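# Put a finned module and flat cover into each box

## Task

For every box: place exactly one module (small finned metal block) inside with its fins pointing up, then lay one cover (flat steel plate) flat on top so its edges line up with the box sides; every box must end up standing flat on the table.

## Robot and tools

Robot: two FANUC CRX arms. left_arm (base at about +0.027, +0.308, 0 m in the scene frame) carries a two-finger gripper; right_arm (base at about +0.046, -0.310, 0 m) carries a suction cup. Scene frame: origin at table height midway between the arms, +z up, +x out over the table, left_arm on +y. Image left/right does not match arm names.

Frames: each arm reports end_effector_position (m) and end_effector_quat_wxyz in its own base frame. Motion offsets are expressed along the current Hand target's own axes. left_arm's point sits between the closed pads; its fingers point along its +z and open along its y; fingertips extend about 19 mm past it closed, 6 mm fully open; a block sticks out about 10 cm toward the gripper's +x. right_arm's point is the cup rim centre; the cup faces its +z; the tool body widens to about 9 cm sideways starting about 3 cm behind the rim.

Command row (used by both motion tools): 16 numbers, always all 16 even if one arm is idle, in this order: left dx, dy, dz, rx, ry, rz, left gripper position, force_limit, speed, then right dx, dy, dz, rx, ry, rz, suction. Pose values are offsets, not poses, measured from that arm's Hand target at the start of the action or move, in the Hand target's axes; scale 1.0 = 0.6 m or 180 degrees, range -1 to 1; rx, ry, rz form one rotation vector. Offsets do not chain between rows: each row counts from the same start. Repeating an offset in a new call moves further. Six zeros re-command the current Hand target. Gripper and suction numbers are absolute settings, not offsets: resend your last values to keep them; a 0 there is a real command.

Gripper: position +1 = open 85 mm, pads meet near -0.8, -1 closes until blocked. force_limit and speed (both in [-1,1], start at +1) set grip strength and closing rate (about 20, 85, 150 mm/s at -1, 0, +1). A fast close from well open gives about 200 to 245 N; a slow close at force_limit -1 about 30 N. New force_limit/speed only apply after a position change of 0.01 or more. To grip, send -1, hold it, and check object_status = 2 (0 moving, 1 blocked opening, 2 blocked closing, 3 reached target/pads met). position_measured is in counts: 3 open, 78 ~60 mm, 130 ~40 mm, 180 ~20 mm, 230 pads touching.

Suction: suction above 0.01 = on, 0.01 or below = off; it persists. Seal the 41 mm rim fully on a flat smooth face, away from edges and holes. suction_measured near 0 = no seal, 0.83+ = airtight; part_present is 1 from 0.50, back to 0 below 0.45. A held part rides up to 16 mm closer than the cup point suggests. Release by setting the part down first, then suction off, then lift at least 22 mm. If the cup seals to the table, switch suction off.

Tools:
execute_actions(actions, cameras): actions is a list of actions; each action is a table of 1 to 15 rows, one row per 1/30 s step, the last row held for the remainder of 15 steps. Empty list just returns state and images.
move(target, speed, blend, stop_force, zero, blocking, cameras): straight-line path to one row, or to a list of up to 15 rows all counted from the same starting Hand targets. speed in m/s, 0.002 to 1 (default 0.25), rotation limited to twice that in rad/s; one value or one per target. blend in m rounds corners. stop_force in N, 12 to 80, ends an arm's path on that much push along its travel; not reliable when the hand rotates, near singular or far-reaching poses, or for light loose objects; omit it when backing off a contact. zero (only with stop_force) resets the force baseline, default true. blocking=false returns after 0.5 s (not with stop_force). Paths cap at 10 s. The result line "move:" gives the ending (done, off_target, moving, held, fault) and limits (paced = pose clipped, held = steps withheld).
wait(seconds 0 to 10), stop() to brake a running move, zoom_image(camera cam_left_wrist or cam_right_wrist, region [x0,y0,x1,y1] pixels, max 504x504), read_manual (licence text only), finished_scene(scene 1 or 2), which ends the scene irreversibly.

Results: Hand target is the last commanded pose after clipping (each step clips to within 70 mm and 16 degrees of the measured pose); the hand may rest short of it, so send the missing distance. Flange force is the estimated outside force on the tool in its own axes (held loads show up; noisy; "no reading" near singularities). Joint velocities "within noise" means still. MOTOR HOT warns of overheating; OVER-TEMPERATURE FAULT brakes the arm 30 to 60 s. Cameras: cam_left_wrist and cam_right_wrist, 896x504.

Avoid: dropping parts or releasing them while moving, fast impacts, pressing past firm contact (arms are stiff; 150 N or joint torque limits 142 / 35.6 N m cause a 10 s fault stop), gripping hard on a part still resting on something, heavy swings, the two end effectors colliding, and anything leaving the table. Keep arms from staying stretched or pushing at unreachable poses to limit heating. Small random pushes on loose objects can occur.

Each tool is called after "Emit:" as a command line: name --argument value for each argument, lists and objects as JSON in quotes; but a table of rows of numbers goes row by row, as --pt "numbers of a row", without its own name.

## Session

Emit:
execute_actions --actions '[]'

Scene clock: 0.00 s.
left_arm: end_effector_position=(+0.3346, +0.0271, +0.1172) position_measured=3 object_status=3 end_effector_quat_wxyz=(-0.175, -0.229, +0.878, -0.383) | right_arm: end_effector_position=(+0.4180, +0.3484, +0.3761) suction_measured=0.00 part_present=0 end_effector_quat_wxyz=(+0.287, -0.003, +0.956, -0.062)
Joint positions: left_arm=[0.875 0.244 -0.527 0.392 -1.596 -0.52] | right_arm=[1.217 0.031 -0.08 0.599 -1.399 -1.298]
Joint velocities: within noise
Flange force (N): no reading
Hand target: left_arm +0.3346, +0.0271, +0.1172; -0.175, -0.229, +0.878, -0.383 | right_arm +0.4180, +0.3484, +0.3761; +0.287, -0.003, +0.956, -0.062

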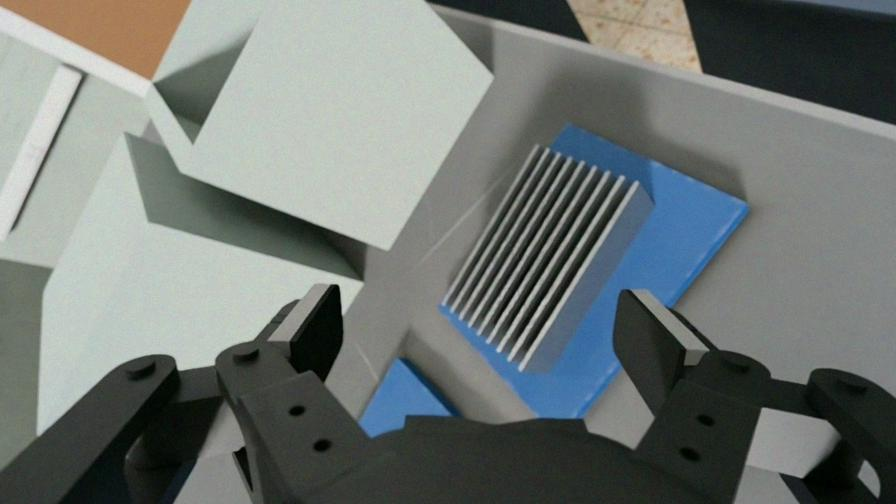

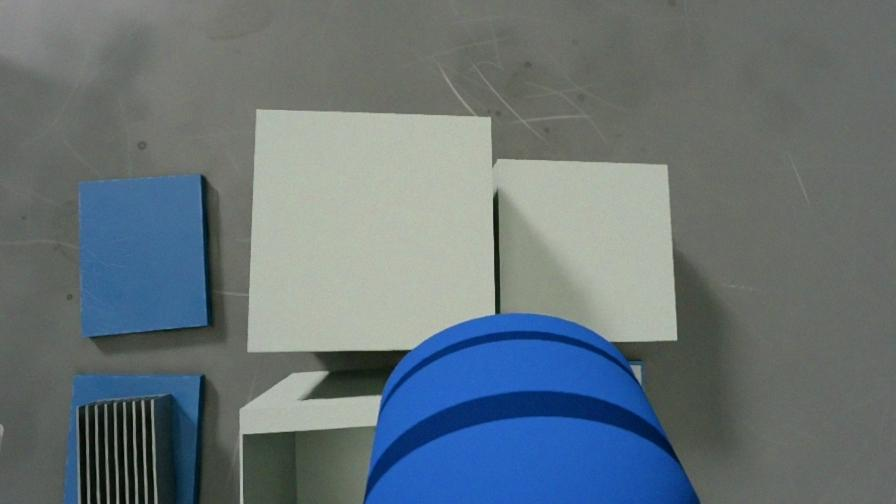

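Emit:
move --target '[0,0,0,0,0,0,1,1,1,0.099,-0.0315,-0.303,0,0,0,0]'

Scene clock: 4.63 s.
left_arm: end_effector_position=(+0.3346, +0.0271, +0.1172) position_measured=3 object_status=3 end_effector_quat_wxyz=(-0.175, -0.229, +0.878, -0.383) | right_arm: end_effector_position=(+0.2681, +0.3486, +0.4962) suction_measured=0.00 part_present=0 end_effector_quat_wxyz=(+0.287, -0.003, +0.956, -0.062)
Joint positions: left_arm=[0.875 0.244 -0.527 0.392 -1.596 -0.52] | right_arm=[1.573 -0.069 0.103 0.604 -1.832 -1.434]
Joint velocities: within noise
Flange force (N): left_arm=[-1.0 -2.4 -0.9] | right_arm=[4.6 -0.6 3.7]
Hand target: left_arm +0.3346, +0.0271, +0.1172; -0.175, -0.229, +0.878, -0.383 | right_arm +0.2680, +0.3486, +0.4962; +0.287, -0.003, +0.956, -0.062
Off the commanded pose: left_arm 0.000 m, 0 deg | right_arm 0.000 m, 0 deg.
move: done
camera_calibration:
cam_right_wrist: T_world_to_cam=[[-0.0426118, -0.989218, 0.140113, 0.295194], [-0.992285, 0.0255604, -0.121318, 0.343857], [0.116429, -0.144201, -0.982675, 0.579306], [0, 0, 0, 1]] pos_world=[0.286335, 0.366759, 0.569626]

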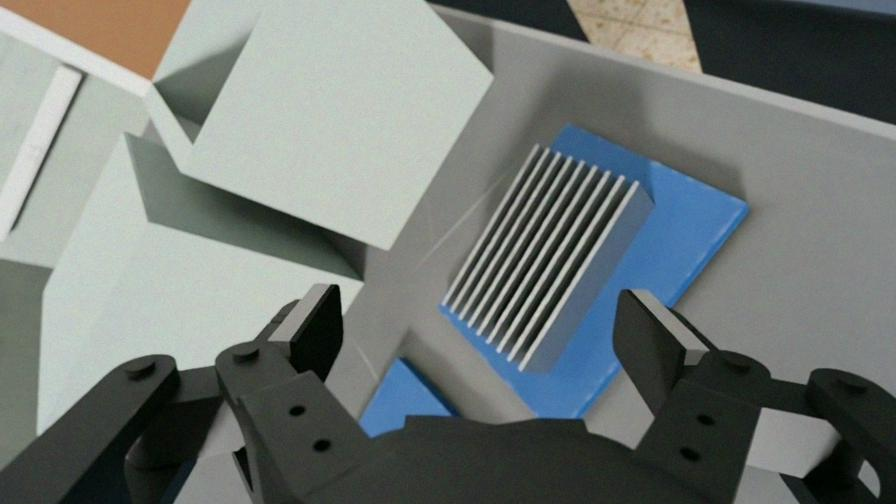

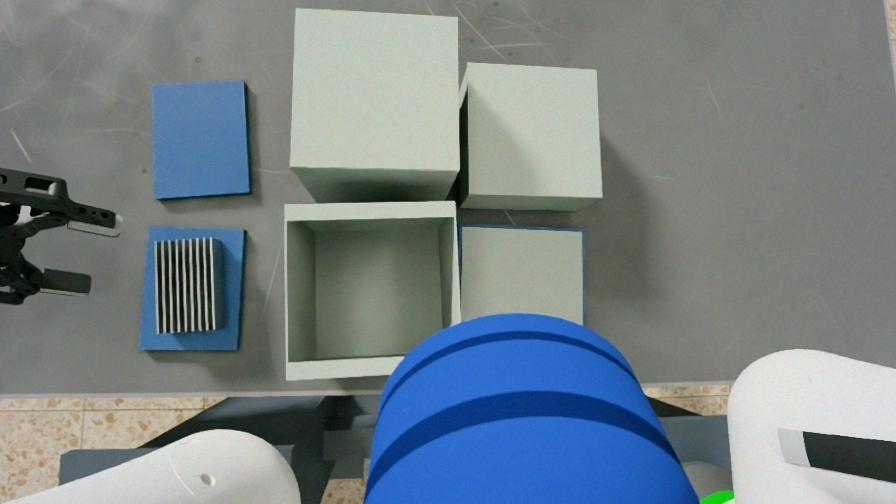

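Emit:
zoom_image --camera "cam_right_wrist" --region '[270, 0, 650, 400]'

Emit:
zoom_image --camera "cam_right_wrist" --region '[0, 60, 300, 400]'

Scaled by 1.260 from the camera's 896x504 image, which has a finer 1280x720 frame.

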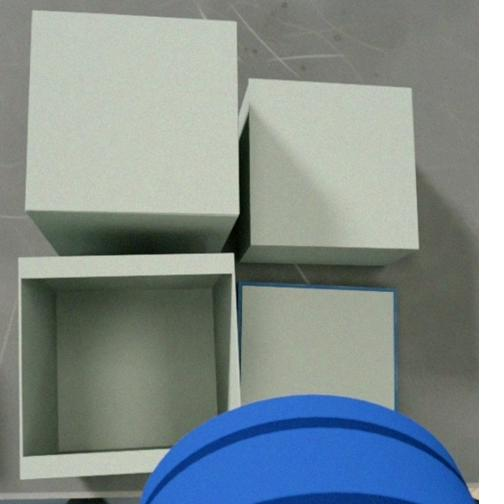

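Scaled by 1.482 from the camera's 896x504 image, which has a finer 1280x720 frame.

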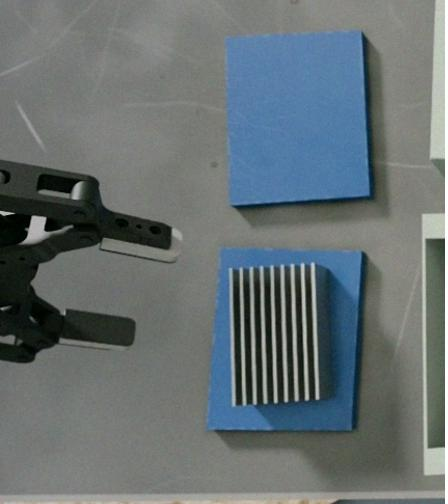

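Emit:
move --target '[0,0,0,0,0,0,1,1,1,0.0172,-0.413,0.0487,0,0,0,0]'

Scene clock: 8.90 s.
left_arm: end_effector_position=(+0.3346, +0.0271, +0.1172) position_measured=3 object_status=3 end_effector_quat_wxyz=(-0.175, -0.229, +0.878, -0.383) | right_arm: end_effector_position=(+0.2679, +0.0989, +0.4962) suction_measured=0.00 part_present=0 end_effector_quat_wxyz=(+0.287, -0.003, +0.956, -0.062)
Joint positions: left_arm=[0.875 0.244 -0.527 0.392 -1.596 -0.52] | right_arm=[1.557 -0.627 -0.27 0.642 -1.974 -1.306]
Joint velocities: within noise
Flange force (N): left_arm=[-0.9 -2.1 -1.1] | right_arm=no reading
Hand target: left_arm +0.3346, +0.0271, +0.1172; -0.175, -0.229, +0.878, -0.383 | right_arm +0.2679, +0.0989, +0.4962; +0.287, -0.003, +0.956, -0.062
Off the commanded pose: left_arm 0.000 m, 0 deg | right_arm 0.000 m, 0 deg.
move: done
camera_calibration:
cam_right_wrist: T_world_to_cam=[[-0.0423252, -0.989196, 0.140358, 0.0479531], [-0.992307, 0.0252612, -0.1212, 0.350015], [0.116345, -0.144408, -0.982655, 0.543359], [0, 0, 0, 1]] pos_world=[0.286135, 0.117059, 0.569626]

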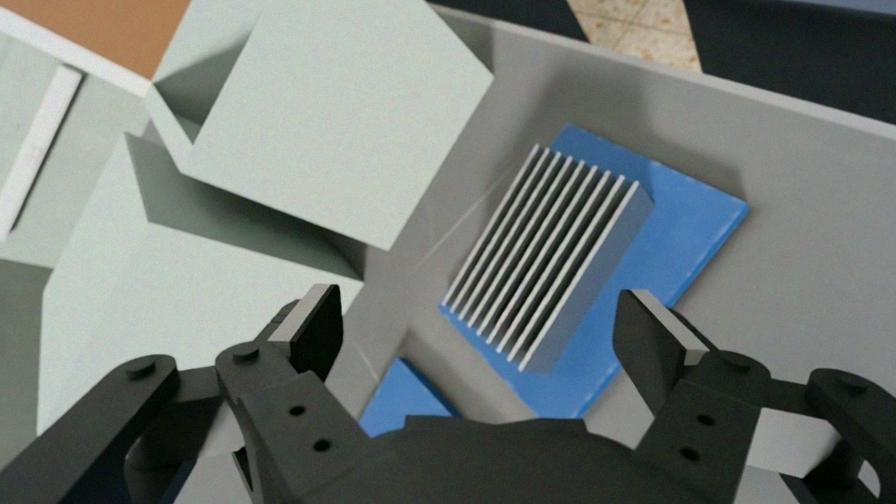

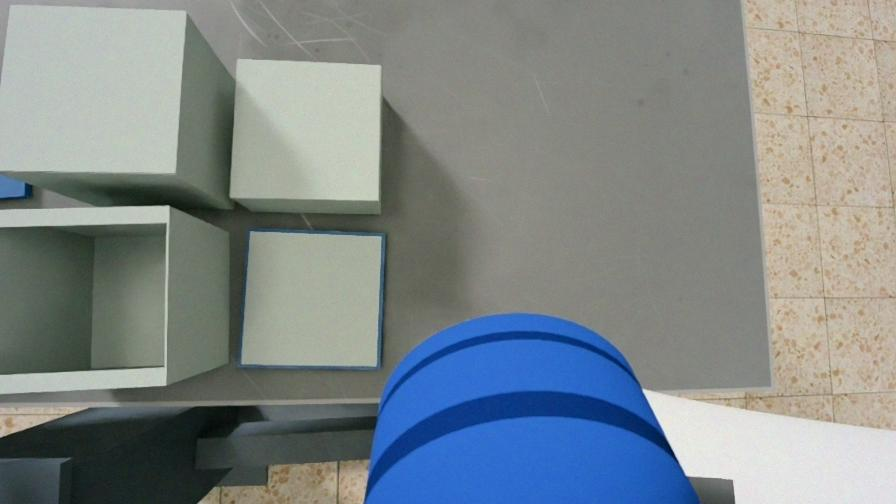

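Emit:
zoom_image --camera "cam_right_wrist" --region '[200, 40, 440, 400]'

Emit:
zoom_image --camera "cam_right_wrist" --region '[0, 0, 250, 400]'

Scaled by 1.400 from the camera's 896x504 image, which has a finer 1280x720 frame.

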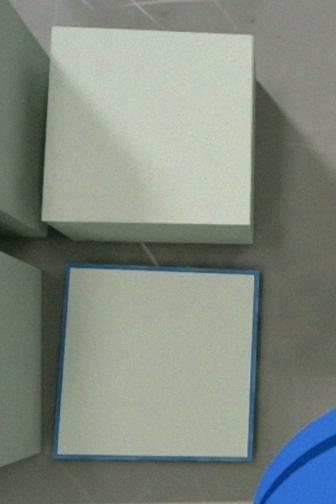

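Scaled by 1.260 from the camera's 896x504 image, which has a finer 1280x720 frame.

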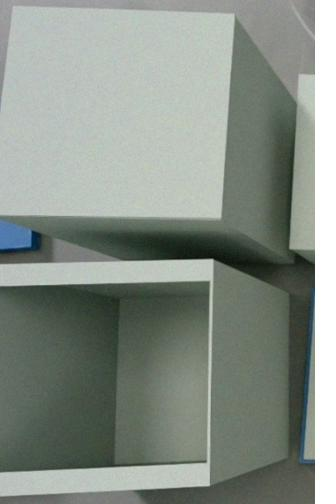

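Emit:
move --target '[0,0,0,0,0,0,1,1,1,0.0013,-0.262,0.198,-0.186,0.0066,0.122,0]' --cameras '["cam_right_wrist"]'

Scene clock: 18.03 s.
left_arm: end_effector_position=(+0.3346, +0.0271, +0.1172) position_measured=3 object_status=3 end_effector_quat_wxyz=(-0.175, -0.229, +0.878, -0.383) | right_arm: end_effector_position=(+0.3277, -0.0711, +0.4165) suction_measured=0.00 part_present=0 end_effector_quat_wxyz=(+0.271, +0.095, +0.919, +0.269)
Joint positions: left_arm=[0.875 0.244 -0.527 0.392 -1.596 -0.52] | right_arm=[-0.496 -0.481 -0.11 -0.709 -1.574 0.149]
Joint velocities: within noise
Flange force (N): left_arm=[-1.2 -3.0 -1.1] | right_arm=[-0.1 -1.6 3.2]
Hand target: left_arm +0.3346, +0.0271, +0.1172; -0.175, -0.229, +0.878, -0.383 | right_arm +0.3277, -0.0711, +0.4164; +0.271, +0.095, +0.919, +0.269
Off the commanded pose: left_arm 0.000 m, 0 deg | right_arm 0.000 m, 0 deg.
move: done; limits=paced
camera_calibration:
cam_right_wrist: T_world_to_cam=[[-0.0416514, -0.847405, -0.529311, 0.182348], [-0.992287, 0.0969924, -0.077198, 0.390688], [0.116757, 0.522013, -0.844909, 0.423401], [0, 0, 0, 1]] pos_world=[0.345835, -0.104392, 0.484414]
Images, in order (width x height): cam_right_wrist 896x504.

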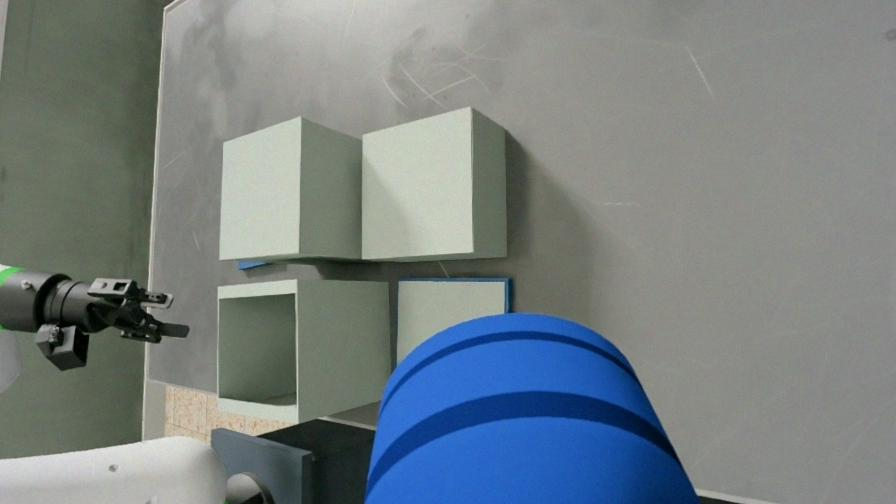

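Emit:
zoom_image --camera "cam_right_wrist" --region '[200, 90, 560, 440]'

Scaled by 1.400 from the camera's 896x504 image, which has a finer 1280x720 frame.

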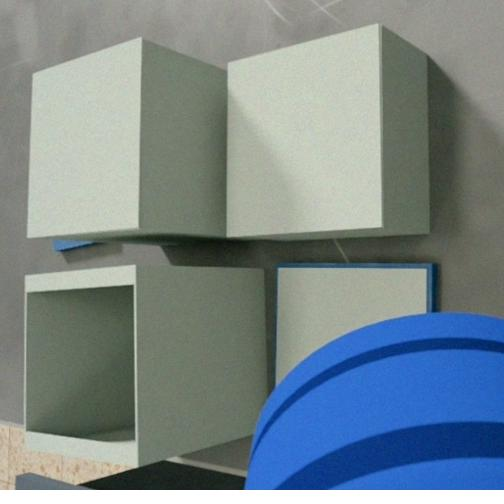

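Emit:
move --target '[0.221,-0.307,-0.1475,0,0,0,1,1,1,0,0,0,0,0,0,0]' --cameras '["cam_left_wrist"]'

Scene clock: 22.77 s.
left_arm: end_effector_position=(+0.3345, -0.0527, +0.3473) position_measured=3 object_status=3 end_effector_quat_wxyz=(-0.175, -0.229, +0.877, -0.383) | right_arm: end_effector_position=(+0.3277, -0.0711, +0.4164) suction_measured=0.00 part_present=0 end_effector_quat_wxyz=(+0.271, +0.095, +0.919, +0.269)
Joint positions: left_arm=[0.72 -0.074 -0.335 0.552 -1.992 -0.161] | right_arm=[-0.496 -0.481 -0.11 -0.709 -1.574 0.149]
Joint velocities: within noise
Flange force (N): left_arm=[0.1 -0.9 -1.1] | right_arm=[1.0 -0.9 3.6]
Hand target: left_arm +0.3345, -0.0527, +0.3474; -0.175, -0.229, +0.878, -0.383 | right_arm +0.3277, -0.0711, +0.4164; +0.271, +0.095, +0.919, +0.269
Off the commanded pose: left_arm 0.000 m, 0 deg | right_arm 0.000 m, 0 deg.
move: done
camera_calibration:
cam_left_wrist: T_world_to_cam=[[-0.558538, 0.585758, -0.587302, 0.428724], [0.819325, 0.500047, -0.280465, -0.129578], [0.129394, -0.637841, -0.75922, 0.31404], [0, 0, 0, 1]] pos_world=[0.30499, 0.0139745, 0.453874]
Images, in order (width x height): cam_left_wrist 896x504.

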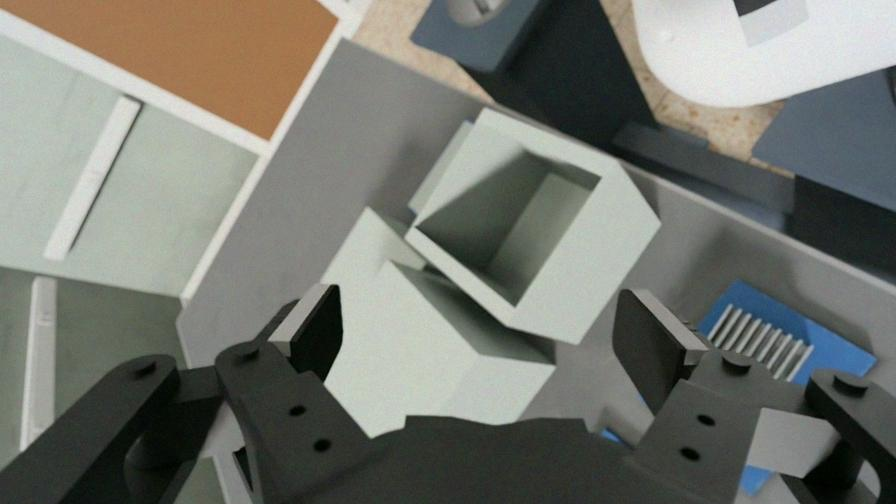

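Emit:
zoom_image --camera "cam_left_wrist" --region '[290, 80, 690, 460]'

Scaled by 1.260 from the camera's 896x504 image, which has a finer 1280x720 frame.

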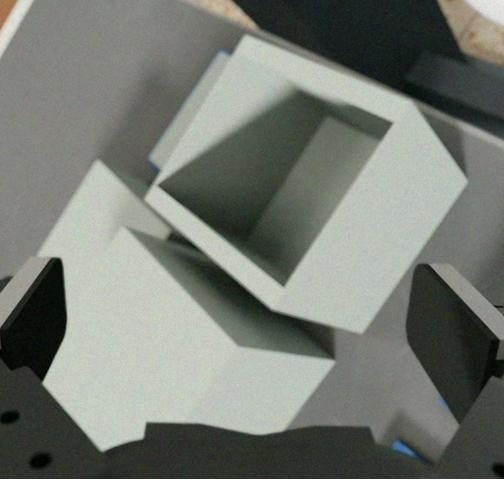

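Emit:
move --target '[0,0,0,0,0,0,1,1,1,0.0087,-0.1735,0.246,-0.116,0.004,0.0763,0]' --cameras '["cam_right_wrist"]'

Scene clock: 27.27 s.
left_arm: end_effector_position=(+0.3345, -0.0527, +0.3474) position_measured=3 object_status=3 end_effector_quat_wxyz=(-0.175, -0.229, +0.878, -0.383) | right_arm: end_effector_position=(+0.4013, -0.0912, +0.2527) suction_measured=0.00 part_present=0 end_effector_quat_wxyz=(+0.244, +0.152, +0.839, +0.462)
Joint positions: left_arm=[0.72 -0.074 -0.335 0.552 -1.992 -0.161] | right_arm=[-0.738 -0.04 -0.263 -1.095 -1.533 0.539]
Joint velocities: within noise
Flange force (N): left_arm=[-0.3 -2.2 0.3] | right_arm=[1.9 -1.5 2.5]
Hand target: left_arm +0.3345, -0.0527, +0.3474; -0.175, -0.229, +0.878, -0.383 | right_arm +0.4013, -0.0912, +0.2527; +0.244, +0.152, +0.839, +0.462
Off the commanded pose: left_arm 0.000 m, 0 deg | right_arm 0.000 m, 0 deg.
move: done
camera_calibration:
cam_right_wrist: T_world_to_cam=[[-0.0415875, -0.54426, -0.837885, 0.187213], [-0.992243, 0.120828, -0.0292365, 0.443097], [0.117152, 0.83017, -0.545063, 0.239097], [0, 0, 0, 1]] pos_world=[0.419435, -0.150137, 0.30014]
Images, in order (width x height): cam_right_wrist 896x504.

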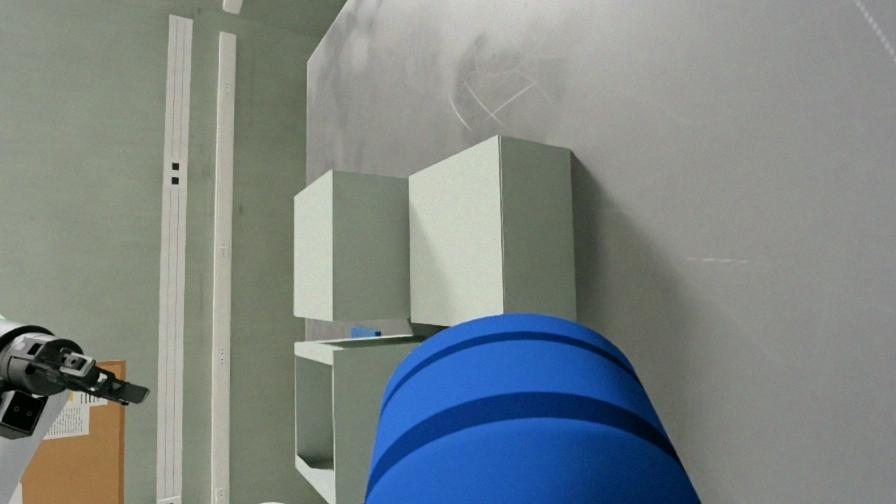

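Emit:
zoom_image --camera "cam_right_wrist" --region '[270, 120, 610, 400]'

Scaled by 1.482 from the camera's 896x504 image, which has a finer 1280x720 frame.

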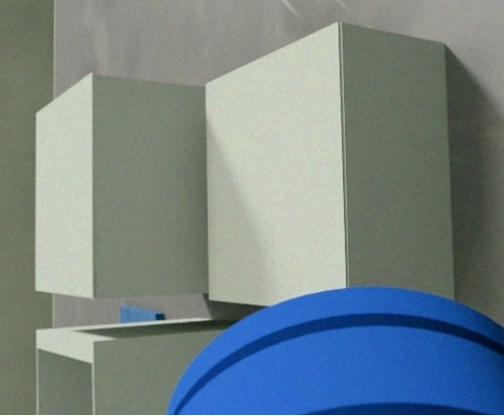

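Emit:
move --target '[0,0,0,0,0,0,1,1,1,0.248,0.130,0.191,0.301,-0.0104,-0.198,0]' --cameras '["cam_right_wrist"]'

Emit:
zoom_image --camera "cam_right_wrist" --region '[0, 0, 500, 400]'

Scene clock: 34.40 s.
left_arm: end_effector_position=(+0.3345, -0.0527, +0.3474) position_measured=3 object_status=3 end_effector_quat_wxyz=(-0.175, -0.229, +0.878, -0.383) | right_arm: end_effector_position=(+0.3424, +0.1017, +0.2267) suction_measured=0.00 part_present=0 end_effector_quat_wxyz=(+0.287, -0.003, +0.956, -0.061)
Joint positions: left_arm=[0.72 -0.074 -0.335 0.552 -1.992 -0.161] | right_arm=[1.13 -0.608 -0.899 0.625 -1.199 -1.334]
Joint velocities: within noise
Flange force (N): left_arm=[-0.3 -2.6 -0.4] | right_arm=[3.3 1.6 2.8]
Hand target: left_arm +0.3345, -0.0527, +0.3474; -0.175, -0.229, +0.878, -0.383 | right_arm +0.3424, +0.1017, +0.2267; +0.287, -0.003, +0.956, -0.061
Off the commanded pose: left_arm 0.000 m, 0 deg | right_arm 0.000 m, 0 deg.
move: done; limits=paced
camera_calibration:
cam_right_wrist: T_world_to_cam=[[-0.0415136, -0.98971, 0.136935, 0.0922886], [-0.992351, 0.0248954, -0.12091, 0.391197], [0.116257, -0.140907, -0.983173, 0.27011], [0, 0, 0, 1]] pos_world=[0.360634, 0.11966, 0.300227]
Images, in order (width x height): cam_right_wrist 896x504.

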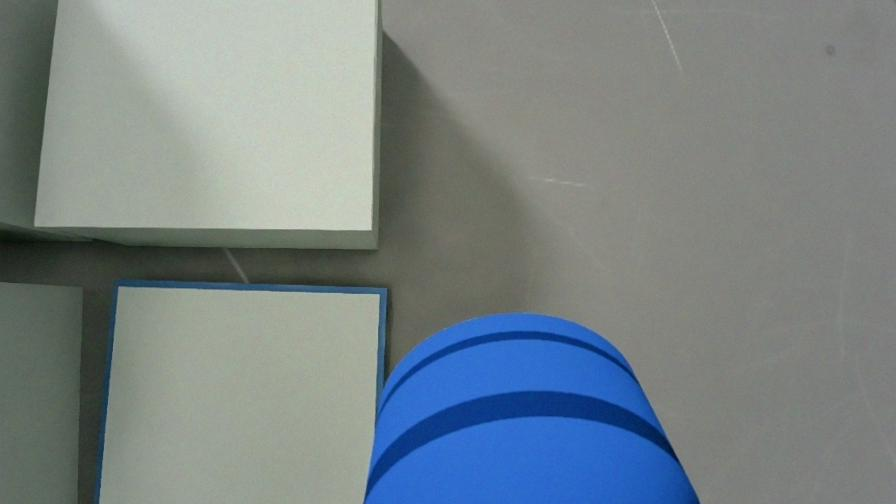

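Scaled by 1.008 from the camera's 896x504 image, which has a finer 1280x720 frame.

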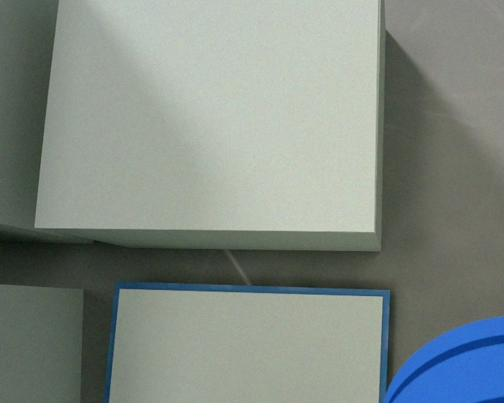

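Emit:
move --target '[-0.3133,0.2303,0.0905,0.139,0.0894,0.022,1,1,1,0,0,0,0,0,0,0]' --cameras '["cam_left_wrist"]'

Emit:
zoom_image --camera "cam_left_wrist" --region '[200, 0, 700, 420]'

Scene clock: 39.37 s.
left_arm: end_effector_position=(+0.4099, +0.0400, +0.1398) position_measured=3 object_status=3 end_effector_quat_wxyz=(-0.228, -0.176, +0.748, -0.597) | right_arm: end_effector_position=(+0.3424, +0.1017, +0.2267) suction_measured=0.00 part_present=0 end_effector_quat_wxyz=(+0.287, -0.003, +0.956, -0.061)
Joint positions: left_arm=[0.84 0.661 -0.308 0.621 -1.885 -0.633] | right_arm=[1.13 -0.608 -0.899 0.625 -1.199 -1.334]
Joint velocities: within noise
Flange force (N): left_arm=[-2.0 -2.0 -0.9] | right_arm=[1.6 1.6 4.3]
Hand target: left_arm +0.4099, +0.0400, +0.1398; -0.228, -0.176, +0.748, -0.597 | right_arm +0.3424, +0.1017, +0.2267; +0.287, -0.003, +0.956, -0.061
Off the commanded pose: left_arm 0.000 m, 0 deg | right_arm 0.000 m, 0 deg.
move: done
camera_calibration:
cam_left_wrist: T_world_to_cam=[[-0.558217, 0.213451, -0.801768, 0.339383], [0.81948, 0.293009, -0.492542, -0.258005], [0.129792, -0.931979, -0.338482, 0.158622], [0, 0, 0, 1]] pos_world=[0.380291, 0.150989, 0.198719]
Images, in order (width x height): cam_left_wrist 896x504.

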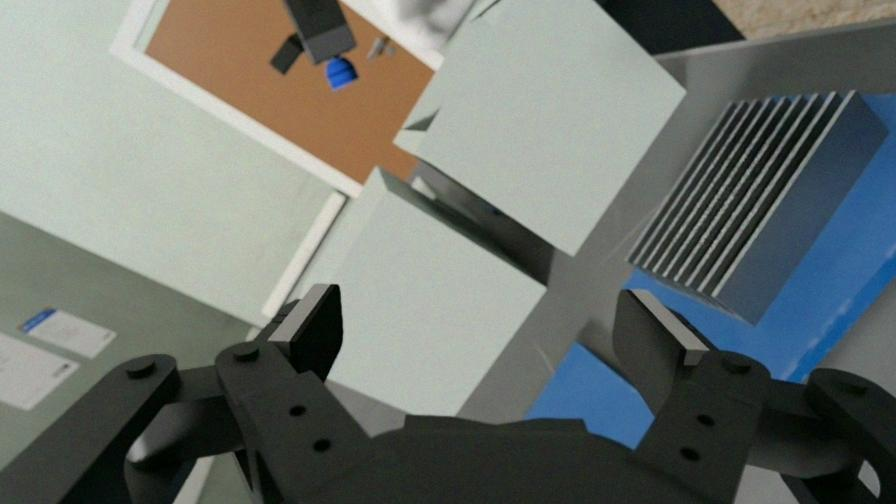

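Scaled by 1.008 from the camera's 896x504 image, which has a finer 1280x720 frame.

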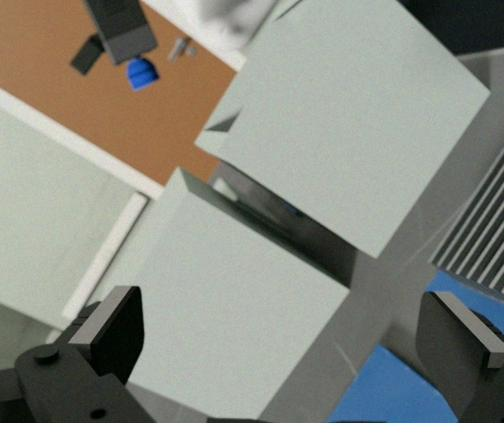

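Emit:
move --target '[0,0,0,0,0,0,1,1,1,-0.0747,0.1,0.063,-0.301,0.0104,0.198,0]' --cameras '["cam_right_wrist"]'

Emit:
zoom_image --camera "cam_right_wrist" --region '[0, 0, 500, 400]'

Scene clock: 45.77 s.
left_arm: end_effector_position=(+0.4099, +0.0400, +0.1398) position_measured=3 object_status=3 end_effector_quat_wxyz=(-0.228, -0.176, +0.748, -0.597) | right_arm: end_effector_position=(+0.4023, +0.1588, +0.2129) suction_measured=0.00 part_present=0 end_effector_quat_wxyz=(+0.244, +0.152, +0.839, +0.462)
Joint positions: left_arm=[0.84 0.661 -0.308 0.621 -1.885 -0.633] | right_arm=[0.019 -0.372 -0.617 -1.156 -0.855 0.225]
Joint velocities: within noise
Flange force (N): left_arm=[-1.5 -2.3 -1.0] | right_arm=[0.2 -3.0 1.2]
Hand target: left_arm +0.4099, +0.0400, +0.1398; -0.228, -0.176, +0.748, -0.597 | right_arm +0.4023, +0.1588, +0.2129; +0.244, +0.152, +0.839, +0.462
Off the commanded pose: left_arm 0.000 m, 0 deg | right_arm 0.000 m, 0 deg.
move: done
camera_calibration:
cam_right_wrist: T_world_to_cam=[[-0.0415875, -0.54426, -0.837885, 0.290059], [-0.992243, 0.120828, -0.0292365, 0.412821], [0.117152, 0.83017, -0.545063, 0.00978645], [0, 0, 0, 1]] pos_world=[0.420535, 0.0998629, 0.26044]
Images, in order (width x height): cam_right_wrist 896x504.

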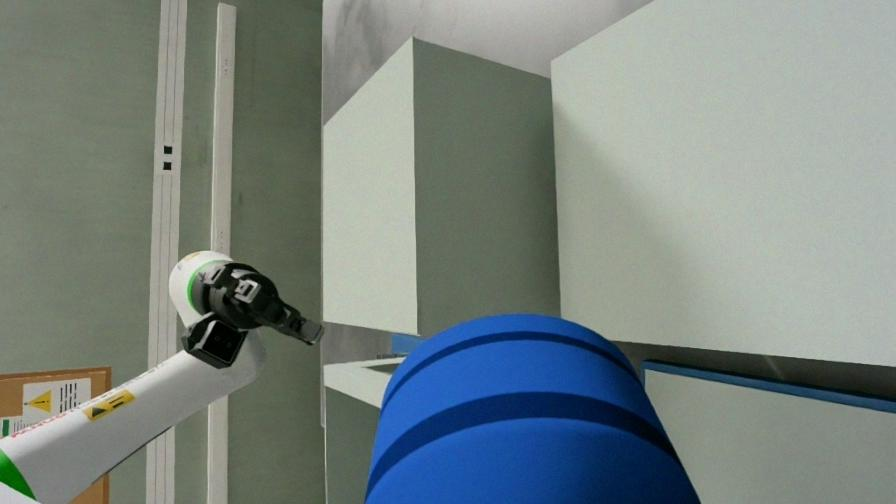

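Scaled by 1.008 from the camera's 896x504 image, which has a finer 1280x720 frame.

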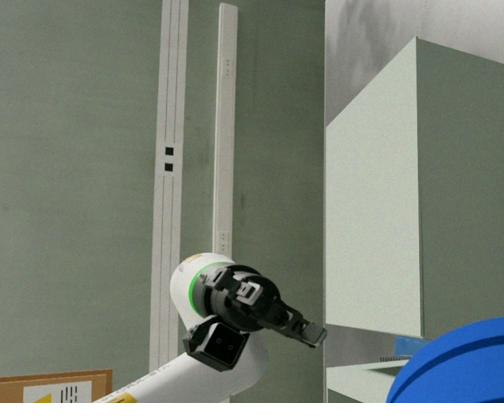

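Emit:
zoom_image --camera "cam_right_wrist" --region '[310, 20, 490, 200]'

Emit:
zoom_image --camera "cam_right_wrist" --region '[620, 320, 896, 504]'

Emit:
zoom_image --camera "cam_right_wrist" --region '[320, 280, 500, 450]'

Scaled by 2.800 from the camera's 896x504 image, which has a finer 1280x720 frame.

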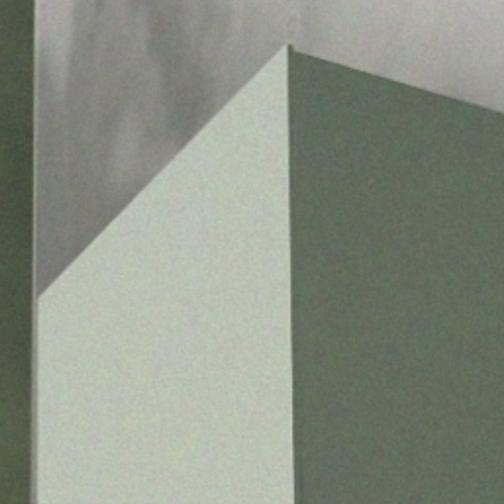

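Scaled by 1.826 from the camera's 896x504 image, which has a finer 1280x720 frame.

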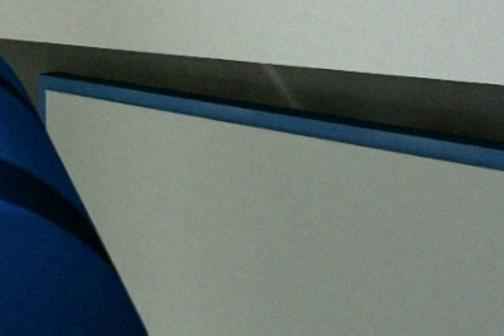

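Scaled by 2.800 from the camera's 896x504 image, which has a finer 1280x720 frame.

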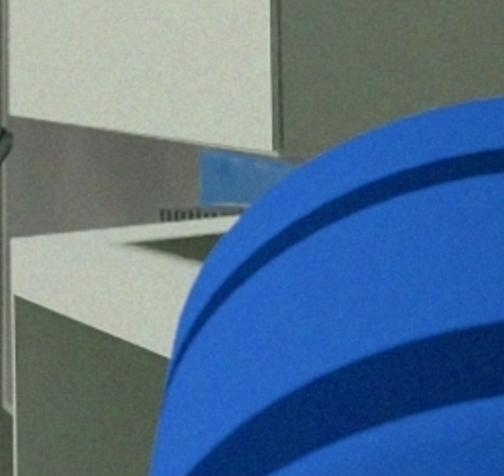

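Emit:
move --target '[0.1977,-0.043,0.0603,-0.4158,-0.1588,0.1226,1,1,1,0,0,0,0,0,0,0]' --cameras '["cam_left_wrist"]'

Scene clock: 58.10 s.
left_arm: end_effector_position=(+0.3201, +0.0000, +0.2197) position_measured=3 object_status=3 end_effector_quat_wxyz=(+0.000, +0.000, +1.000, +0.000) | right_arm: end_effector_position=(+0.4023, +0.1588, +0.2129) suction_measured=0.00 part_present=0 end_effector_quat_wxyz=(+0.244, +0.152, +0.839, +0.462)
Joint positions: left_arm=[0.418 -0.337 -0.43 0 -1.478 -0.418] | right_arm=[0.019 -0.372 -0.617 -1.156 -0.855 0.225]
Joint velocities: within noise
Flange force (N): left_arm=[-1.5 -2.7 -0.8] | right_arm=[0.8 -2.2 2.5]
Hand target: left_arm +0.3201, +0.0000, +0.2197; +0.000, +0.000, +1.000, +0.000 | right_arm +0.4023, +0.1588, +0.2129; +0.244, +0.152, +0.839, +0.462
Off the commanded pose: left_arm 0.000 m, 0 deg | right_arm 0.000 m, 0 deg.
move: done
camera_calibration:
cam_left_wrist: T_world_to_cam=[[-0.0246449, 0.999634, -0.01118, 0.0172918], [0.952741, 0.0268731, 0.302591, -0.350724], [0.302781, -0.00319432, -0.953055, 0.239621], [0, 0, 0, 1]] pos_world=[0.262022, -0.00709506, 0.334691]
Images, in order (width x height): cam_left_wrist 896x504.

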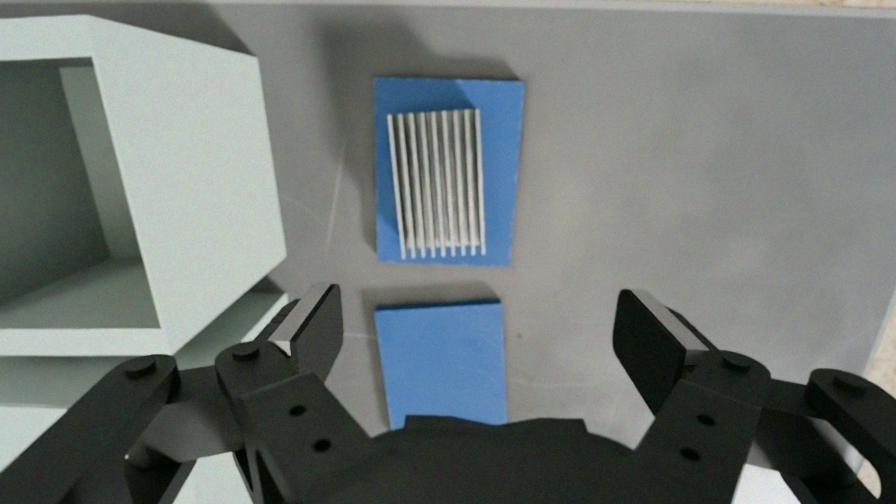

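Emit:
move --target '[0.0177,-0.0275,0.15,0,0,-0.0278,1,1,1,0,0,0,0,0,0,0]' --cameras '["cam_left_wrist"]'

Scene clock: 72.13 s.
left_arm: end_effector_position=(+0.3095, -0.0165, +0.1297) position_measured=3 object_status=3 end_effector_quat_wxyz=(+0.000, -0.044, +0.999, +0.000) | right_arm: end_effector_position=(+0.4023, +0.1588, +0.2129) suction_measured=0.00 part_present=0 end_effector_quat_wxyz=(+0.244, +0.152, +0.839, +0.462)
Joint positions: left_arm=[0.379 -0.317 -0.63 0 -1.258 -0.292] | right_arm=[0.019 -0.372 -0.617 -1.156 -0.855 0.225]
Joint velocities: within noise
Flange force (N): left_arm=[-2.5 -2.6 -1.2] | right_arm=[0.7 -2.5 2.3]
Hand target: left_arm +0.3095, -0.0164, +0.1297; +0.000, -0.044, +0.999, +0.000 | right_arm +0.4023, +0.1588, +0.2129; +0.244, +0.152, +0.839, +0.462
Off the commanded pose: left_arm 0.000 m, 0 deg | right_arm 0.000 m, 0 deg.
move: done
camera_calibration:
cam_left_wrist: T_world_to_cam=[[-0.111781, 0.99367, -0.0111882, 0.059415], [0.946738, 0.10991, 0.302666, -0.309688], [0.30198, 0.0232402, -0.953031, 0.157702], [0, 0, 0, 1]] pos_world=[0.252212, -0.0286662, 0.244691]
Images, in order (width x height): cam_left_wrist 896x504.

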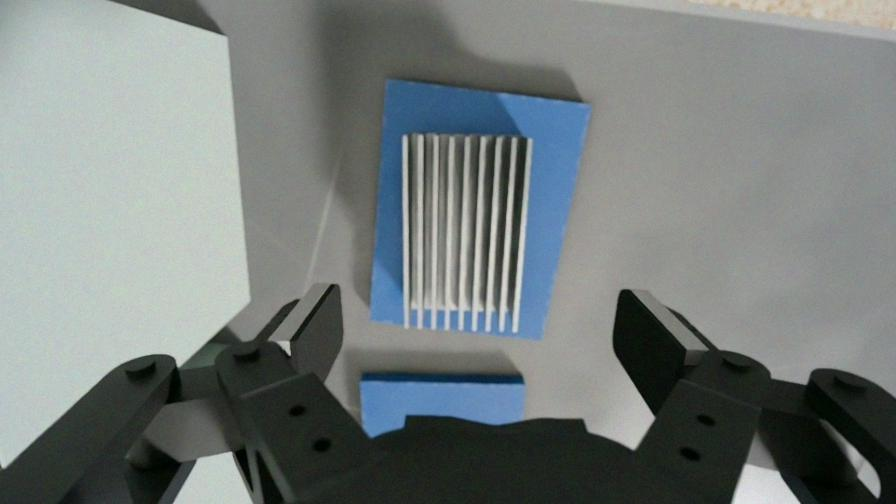

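Emit:
move --pt "-0.006 -0.05 -0.334 0 0 0.0111 1 1 1 0 0 0 0 0 0 0" --pt "-0.006 -0.324 -0.334 0 0 0.0111 1 1 1 0 0 0 0 0 0 0" --cameras '["cam_left_wrist"]'

Emit:
zoom_image --camera "cam_left_wrist" --region '[200, 0, 700, 420]'

Scene clock: 78.30 s.
left_arm: end_effector_position=(+0.3301, -0.2098, +0.3300) position_measured=3 object_status=3 end_effector_quat_wxyz=(+0.000, -0.026, +1.000, +0.000) | right_arm: end_effector_position=(+0.4023, +0.1588, +0.2129) suction_measured=0.00 part_present=0 end_effector_quat_wxyz=(+0.244, +0.152, +0.839, +0.462)
Joint positions: left_arm=[-0.228 -0.142 -0.022 0 -1.691 0.28] | right_arm=[0.019 -0.372 -0.617 -1.156 -0.855 0.225]
Joint velocities: within noise
Flange force (N): left_arm=[1.1 0.7 -0.2] | right_arm=[1.1 -2.3 2.5]
Hand target: left_arm +0.3301, -0.2099, +0.3300; +0.000, -0.026, +1.000, +0.000 | right_arm +0.4023, +0.1588, +0.2129; +0.244, +0.152, +0.839, +0.462
Off the commanded pose: left_arm 0.000 m, 0 deg | right_arm 0.000 m, 0 deg.
move: done
camera_calibration:
cam_left_wrist: T_world_to_cam=[[-0.0770357, 0.996966, -0.0111121, 0.245321], [0.95, 0.0767801, 0.302663, -0.376584], [0.302598, 0.0127593, -0.953033, 0.344466], [0, 0, 0, 1]] pos_world=[0.272419, -0.220057, 0.444991]
Images, in order (width x height): cam_left_wrist 896x504.

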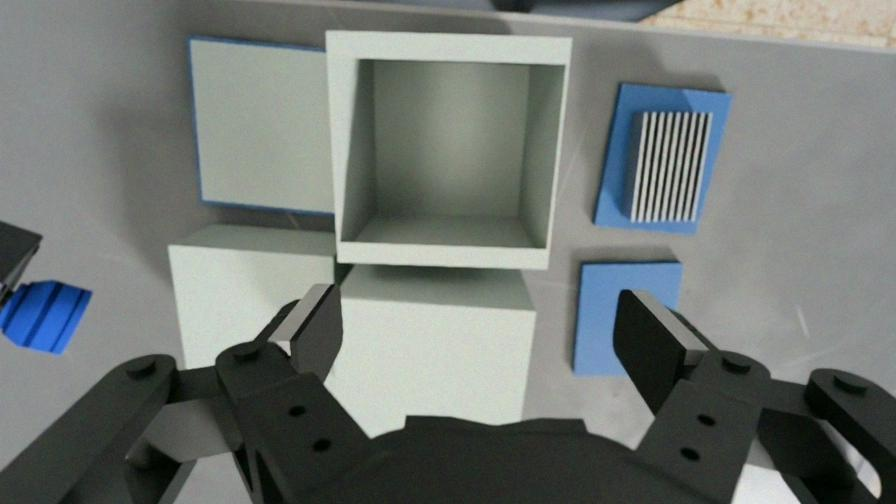

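Scaled by 1.008 from the camera's 896x504 image, which has a finer 1280x720 frame.

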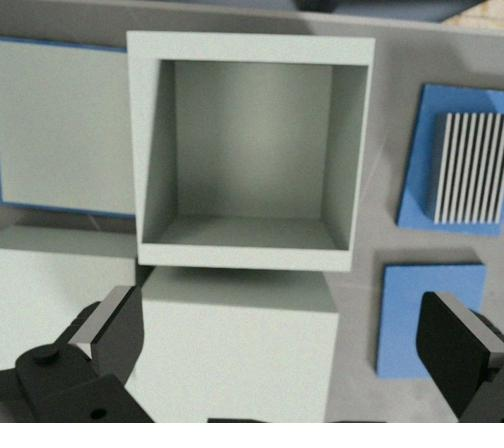

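Emit:
move --pt "0.014 0.30 0.1 0 0 -0.0111 1 1 1 0 0 0 0 0 0 0" --pt "0.014 0.318 0.383 0 0 -0.0111 1 1 1 0 0 0 0 0 0 0" --blend 0.04 --cameras '["cam_left_wrist"]'

Scene clock: 83.77 s.
left_arm: end_effector_position=(+0.3116, -0.0197, +0.1003) position_measured=3 object_status=3 end_effector_quat_wxyz=(+0.000, -0.044, +0.999, +0.000) | right_arm: end_effector_position=(+0.4023, +0.1588, +0.2129) suction_measured=0.00 part_present=0 end_effector_quat_wxyz=(+0.244, +0.152, +0.839, +0.462)
Joint positions: left_arm=[0.366 -0.278 -0.676 0 -1.173 -0.278] | right_arm=[0.019 -0.372 -0.617 -1.156 -0.855 0.225]
Joint velocities: within noise
Flange force (N): left_arm=[0.1 -3.0 -1.9] | right_arm=[0.9 -2.4 2.4]
Hand target: left_arm +0.3116, -0.0197, +0.1003; +0.000, -0.044, +0.999, +0.000 | right_arm +0.4023, +0.1588, +0.2129; +0.244, +0.152, +0.839, +0.462
Off the commanded pose: left_arm 0.000 m, 0 deg | right_arm 0.000 m, 0 deg.
move: done
camera_calibration:
cam_left_wrist: T_world_to_cam=[[-0.111616, 0.99369, -0.0110279, 0.0624251], [0.946757, 0.109704, 0.302682, -0.302441], [0.301982, 0.0233435, -0.953028, 0.129125], [0, 0, 0, 1]] pos_world=[0.254312, -0.0318666, 0.215291]
Images, in order (width x height): cam_left_wrist 896x504.

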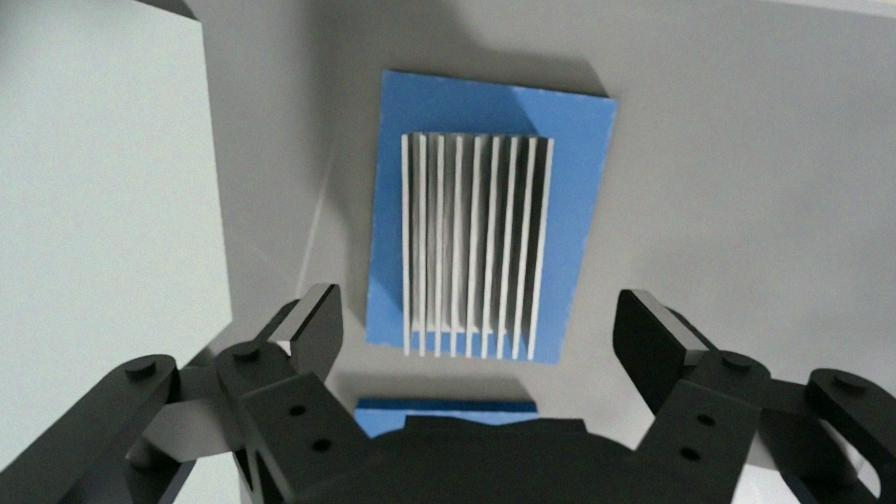

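Emit:
move --target '[0,0,0.117,0,0,0,1,-0.5,-0.7,0,0,0,0,0,0,0]' --cameras '["cam_left_wrist"]' --stop_force 20 --speed 0.06

Scene clock: 87.50 s.
left_arm: end_effector_position=(+0.3116, -0.0196, +0.0301) position_measured=3 object_status=3 end_effector_quat_wxyz=(+0.000, -0.044, +0.999, +0.000) | right_arm: end_effector_position=(+0.4023, +0.1588, +0.2129) suction_measured=0.00 part_present=0 end_effector_quat_wxyz=(+0.244, +0.152, +0.839, +0.462)
Joint positions: left_arm=[0.366 -0.167 -0.778 -0.001 -0.96 -0.278] | right_arm=[0.019 -0.372 -0.617 -1.156 -0.855 0.225]
Joint velocities: within noise
Flange force (N): left_arm=[-0.6 -1.7 -1.5] | right_arm=[0.9 -2.4 2.6]
Hand target: left_arm +0.3116, -0.0196, +0.0301; +0.000, -0.044, +0.999, +0.000 | right_arm +0.4023, +0.1588, +0.2129; +0.244, +0.152, +0.839, +0.462
Off the commanded pose: left_arm 0.000 m, 0 deg | right_arm 0.000 m, 0 deg.
move: done
camera_calibration:
cam_left_wrist: T_world_to_cam=[[-0.11172, 0.993678, -0.0110598, 0.0616812], [0.946755, 0.109812, 0.302649, -0.281184], [0.30195, 0.0233409, -0.953038, 0.0622317], [0, 0, 0, 1]] pos_world=[0.254312, -0.0318663, 0.145091]
Images, in order (width x height): cam_left_wrist 896x504.

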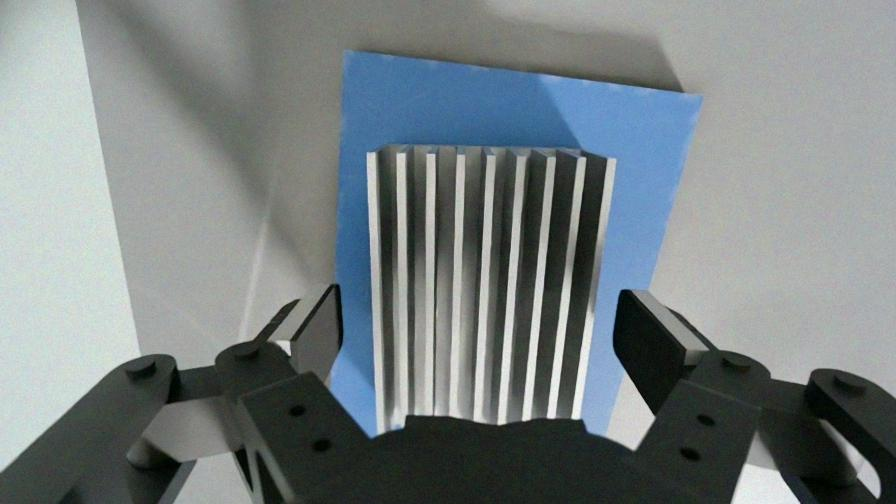

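Emit:
move --target '[0,0,-0.01,0,0,0,1,-0.3,-0.9,0,0,0,0,0,0,0]' --cameras '[]' --speed 0.05

Emit:
move --target '[0,0,0,0,0,0,-1,-0.3,-0.9,0,0,0,0,0,0,0]' --cameras '["cam_left_wrist"]'

Scene clock: 89.70 s.
left_arm: end_effector_position=(+0.3116, -0.0197, +0.0360) position_measured=3 object_status=3 end_effector_quat_wxyz=(+0.000, -0.044, +0.999, +0.000) | right_arm: end_effector_position=(+0.4023, +0.1588, +0.2129) suction_measured=0.00 part_present=0 end_effector_quat_wxyz=(+0.244, +0.152, +0.839, +0.462)
Joint positions: left_arm=[0.366 -0.178 -0.771 -0.001 -0.979 -0.278] | right_arm=[0.019 -0.372 -0.617 -1.156 -0.855 0.225]
Joint velocities: within noise
Flange force (N): left_arm=[-0.2 -1.9 -3.1] | right_arm=[1.0 -2.5 2.1]
Hand target: left_arm +0.3116, -0.0196, +0.0361; +0.000, -0.044, +0.999, +0.000 | right_arm +0.4023, +0.1588, +0.2129; +0.244, +0.152, +0.839, +0.462
Off the commanded pose: left_arm 0.000 m, 0 deg | right_arm 0.000 m, 0 deg.
move: done
No camera images: "cameras" was empty.

Scene clock: 91.03 s.
left_arm: end_effector_position=(+0.3116, -0.0196, +0.0361) position_measured=79 object_status=0 end_effector_quat_wxyz=(+0.000, -0.044, +0.999, +0.000) | right_arm: end_effector_position=(+0.4023, +0.1588, +0.2129) suction_measured=0.00 part_present=0 end_effector_quat_wxyz=(+0.244, +0.152, +0.839, +0.462)
Joint positions: left_arm=[0.366 -0.179 -0.77 -0.001 -0.979 -0.278] | right_arm=[0.019 -0.372 -0.617 -1.156 -0.855 0.225]
Joint velocities: within noise
Flange force (N): left_arm=[2.3 -0.5 -15.8] | right_arm=[1.2 -2.3 2.1]
Hand target: left_arm +0.3116, -0.0196, +0.0361; +0.000, -0.044, +0.999, +0.000 | right_arm +0.4023, +0.1588, +0.2129; +0.244, +0.152, +0.839, +0.462
Off the commanded pose: left_arm 0.000 m, 0 deg | right_arm 0.000 m, 0 deg.
move: done
camera_calibration:
cam_left_wrist: T_world_to_cam=[[-0.111717, 0.993678, -0.0110731, 0.061749], [0.946717, 0.109811, 0.302769, -0.283008], [0.302071, 0.0233415, -0.953, 0.0679138], [0, 0, 0, 1]] pos_world=[0.254312, -0.0318663, 0.151092]
Images, in order (width x height): cam_left_wrist 896x504.

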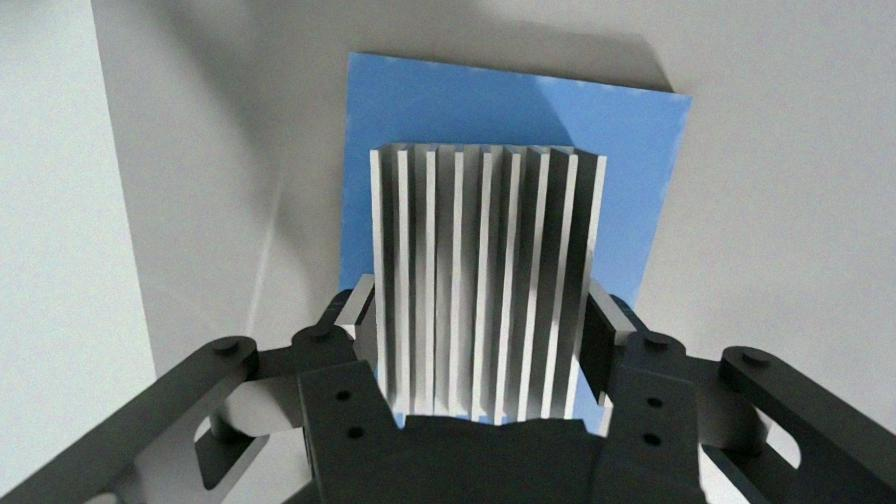

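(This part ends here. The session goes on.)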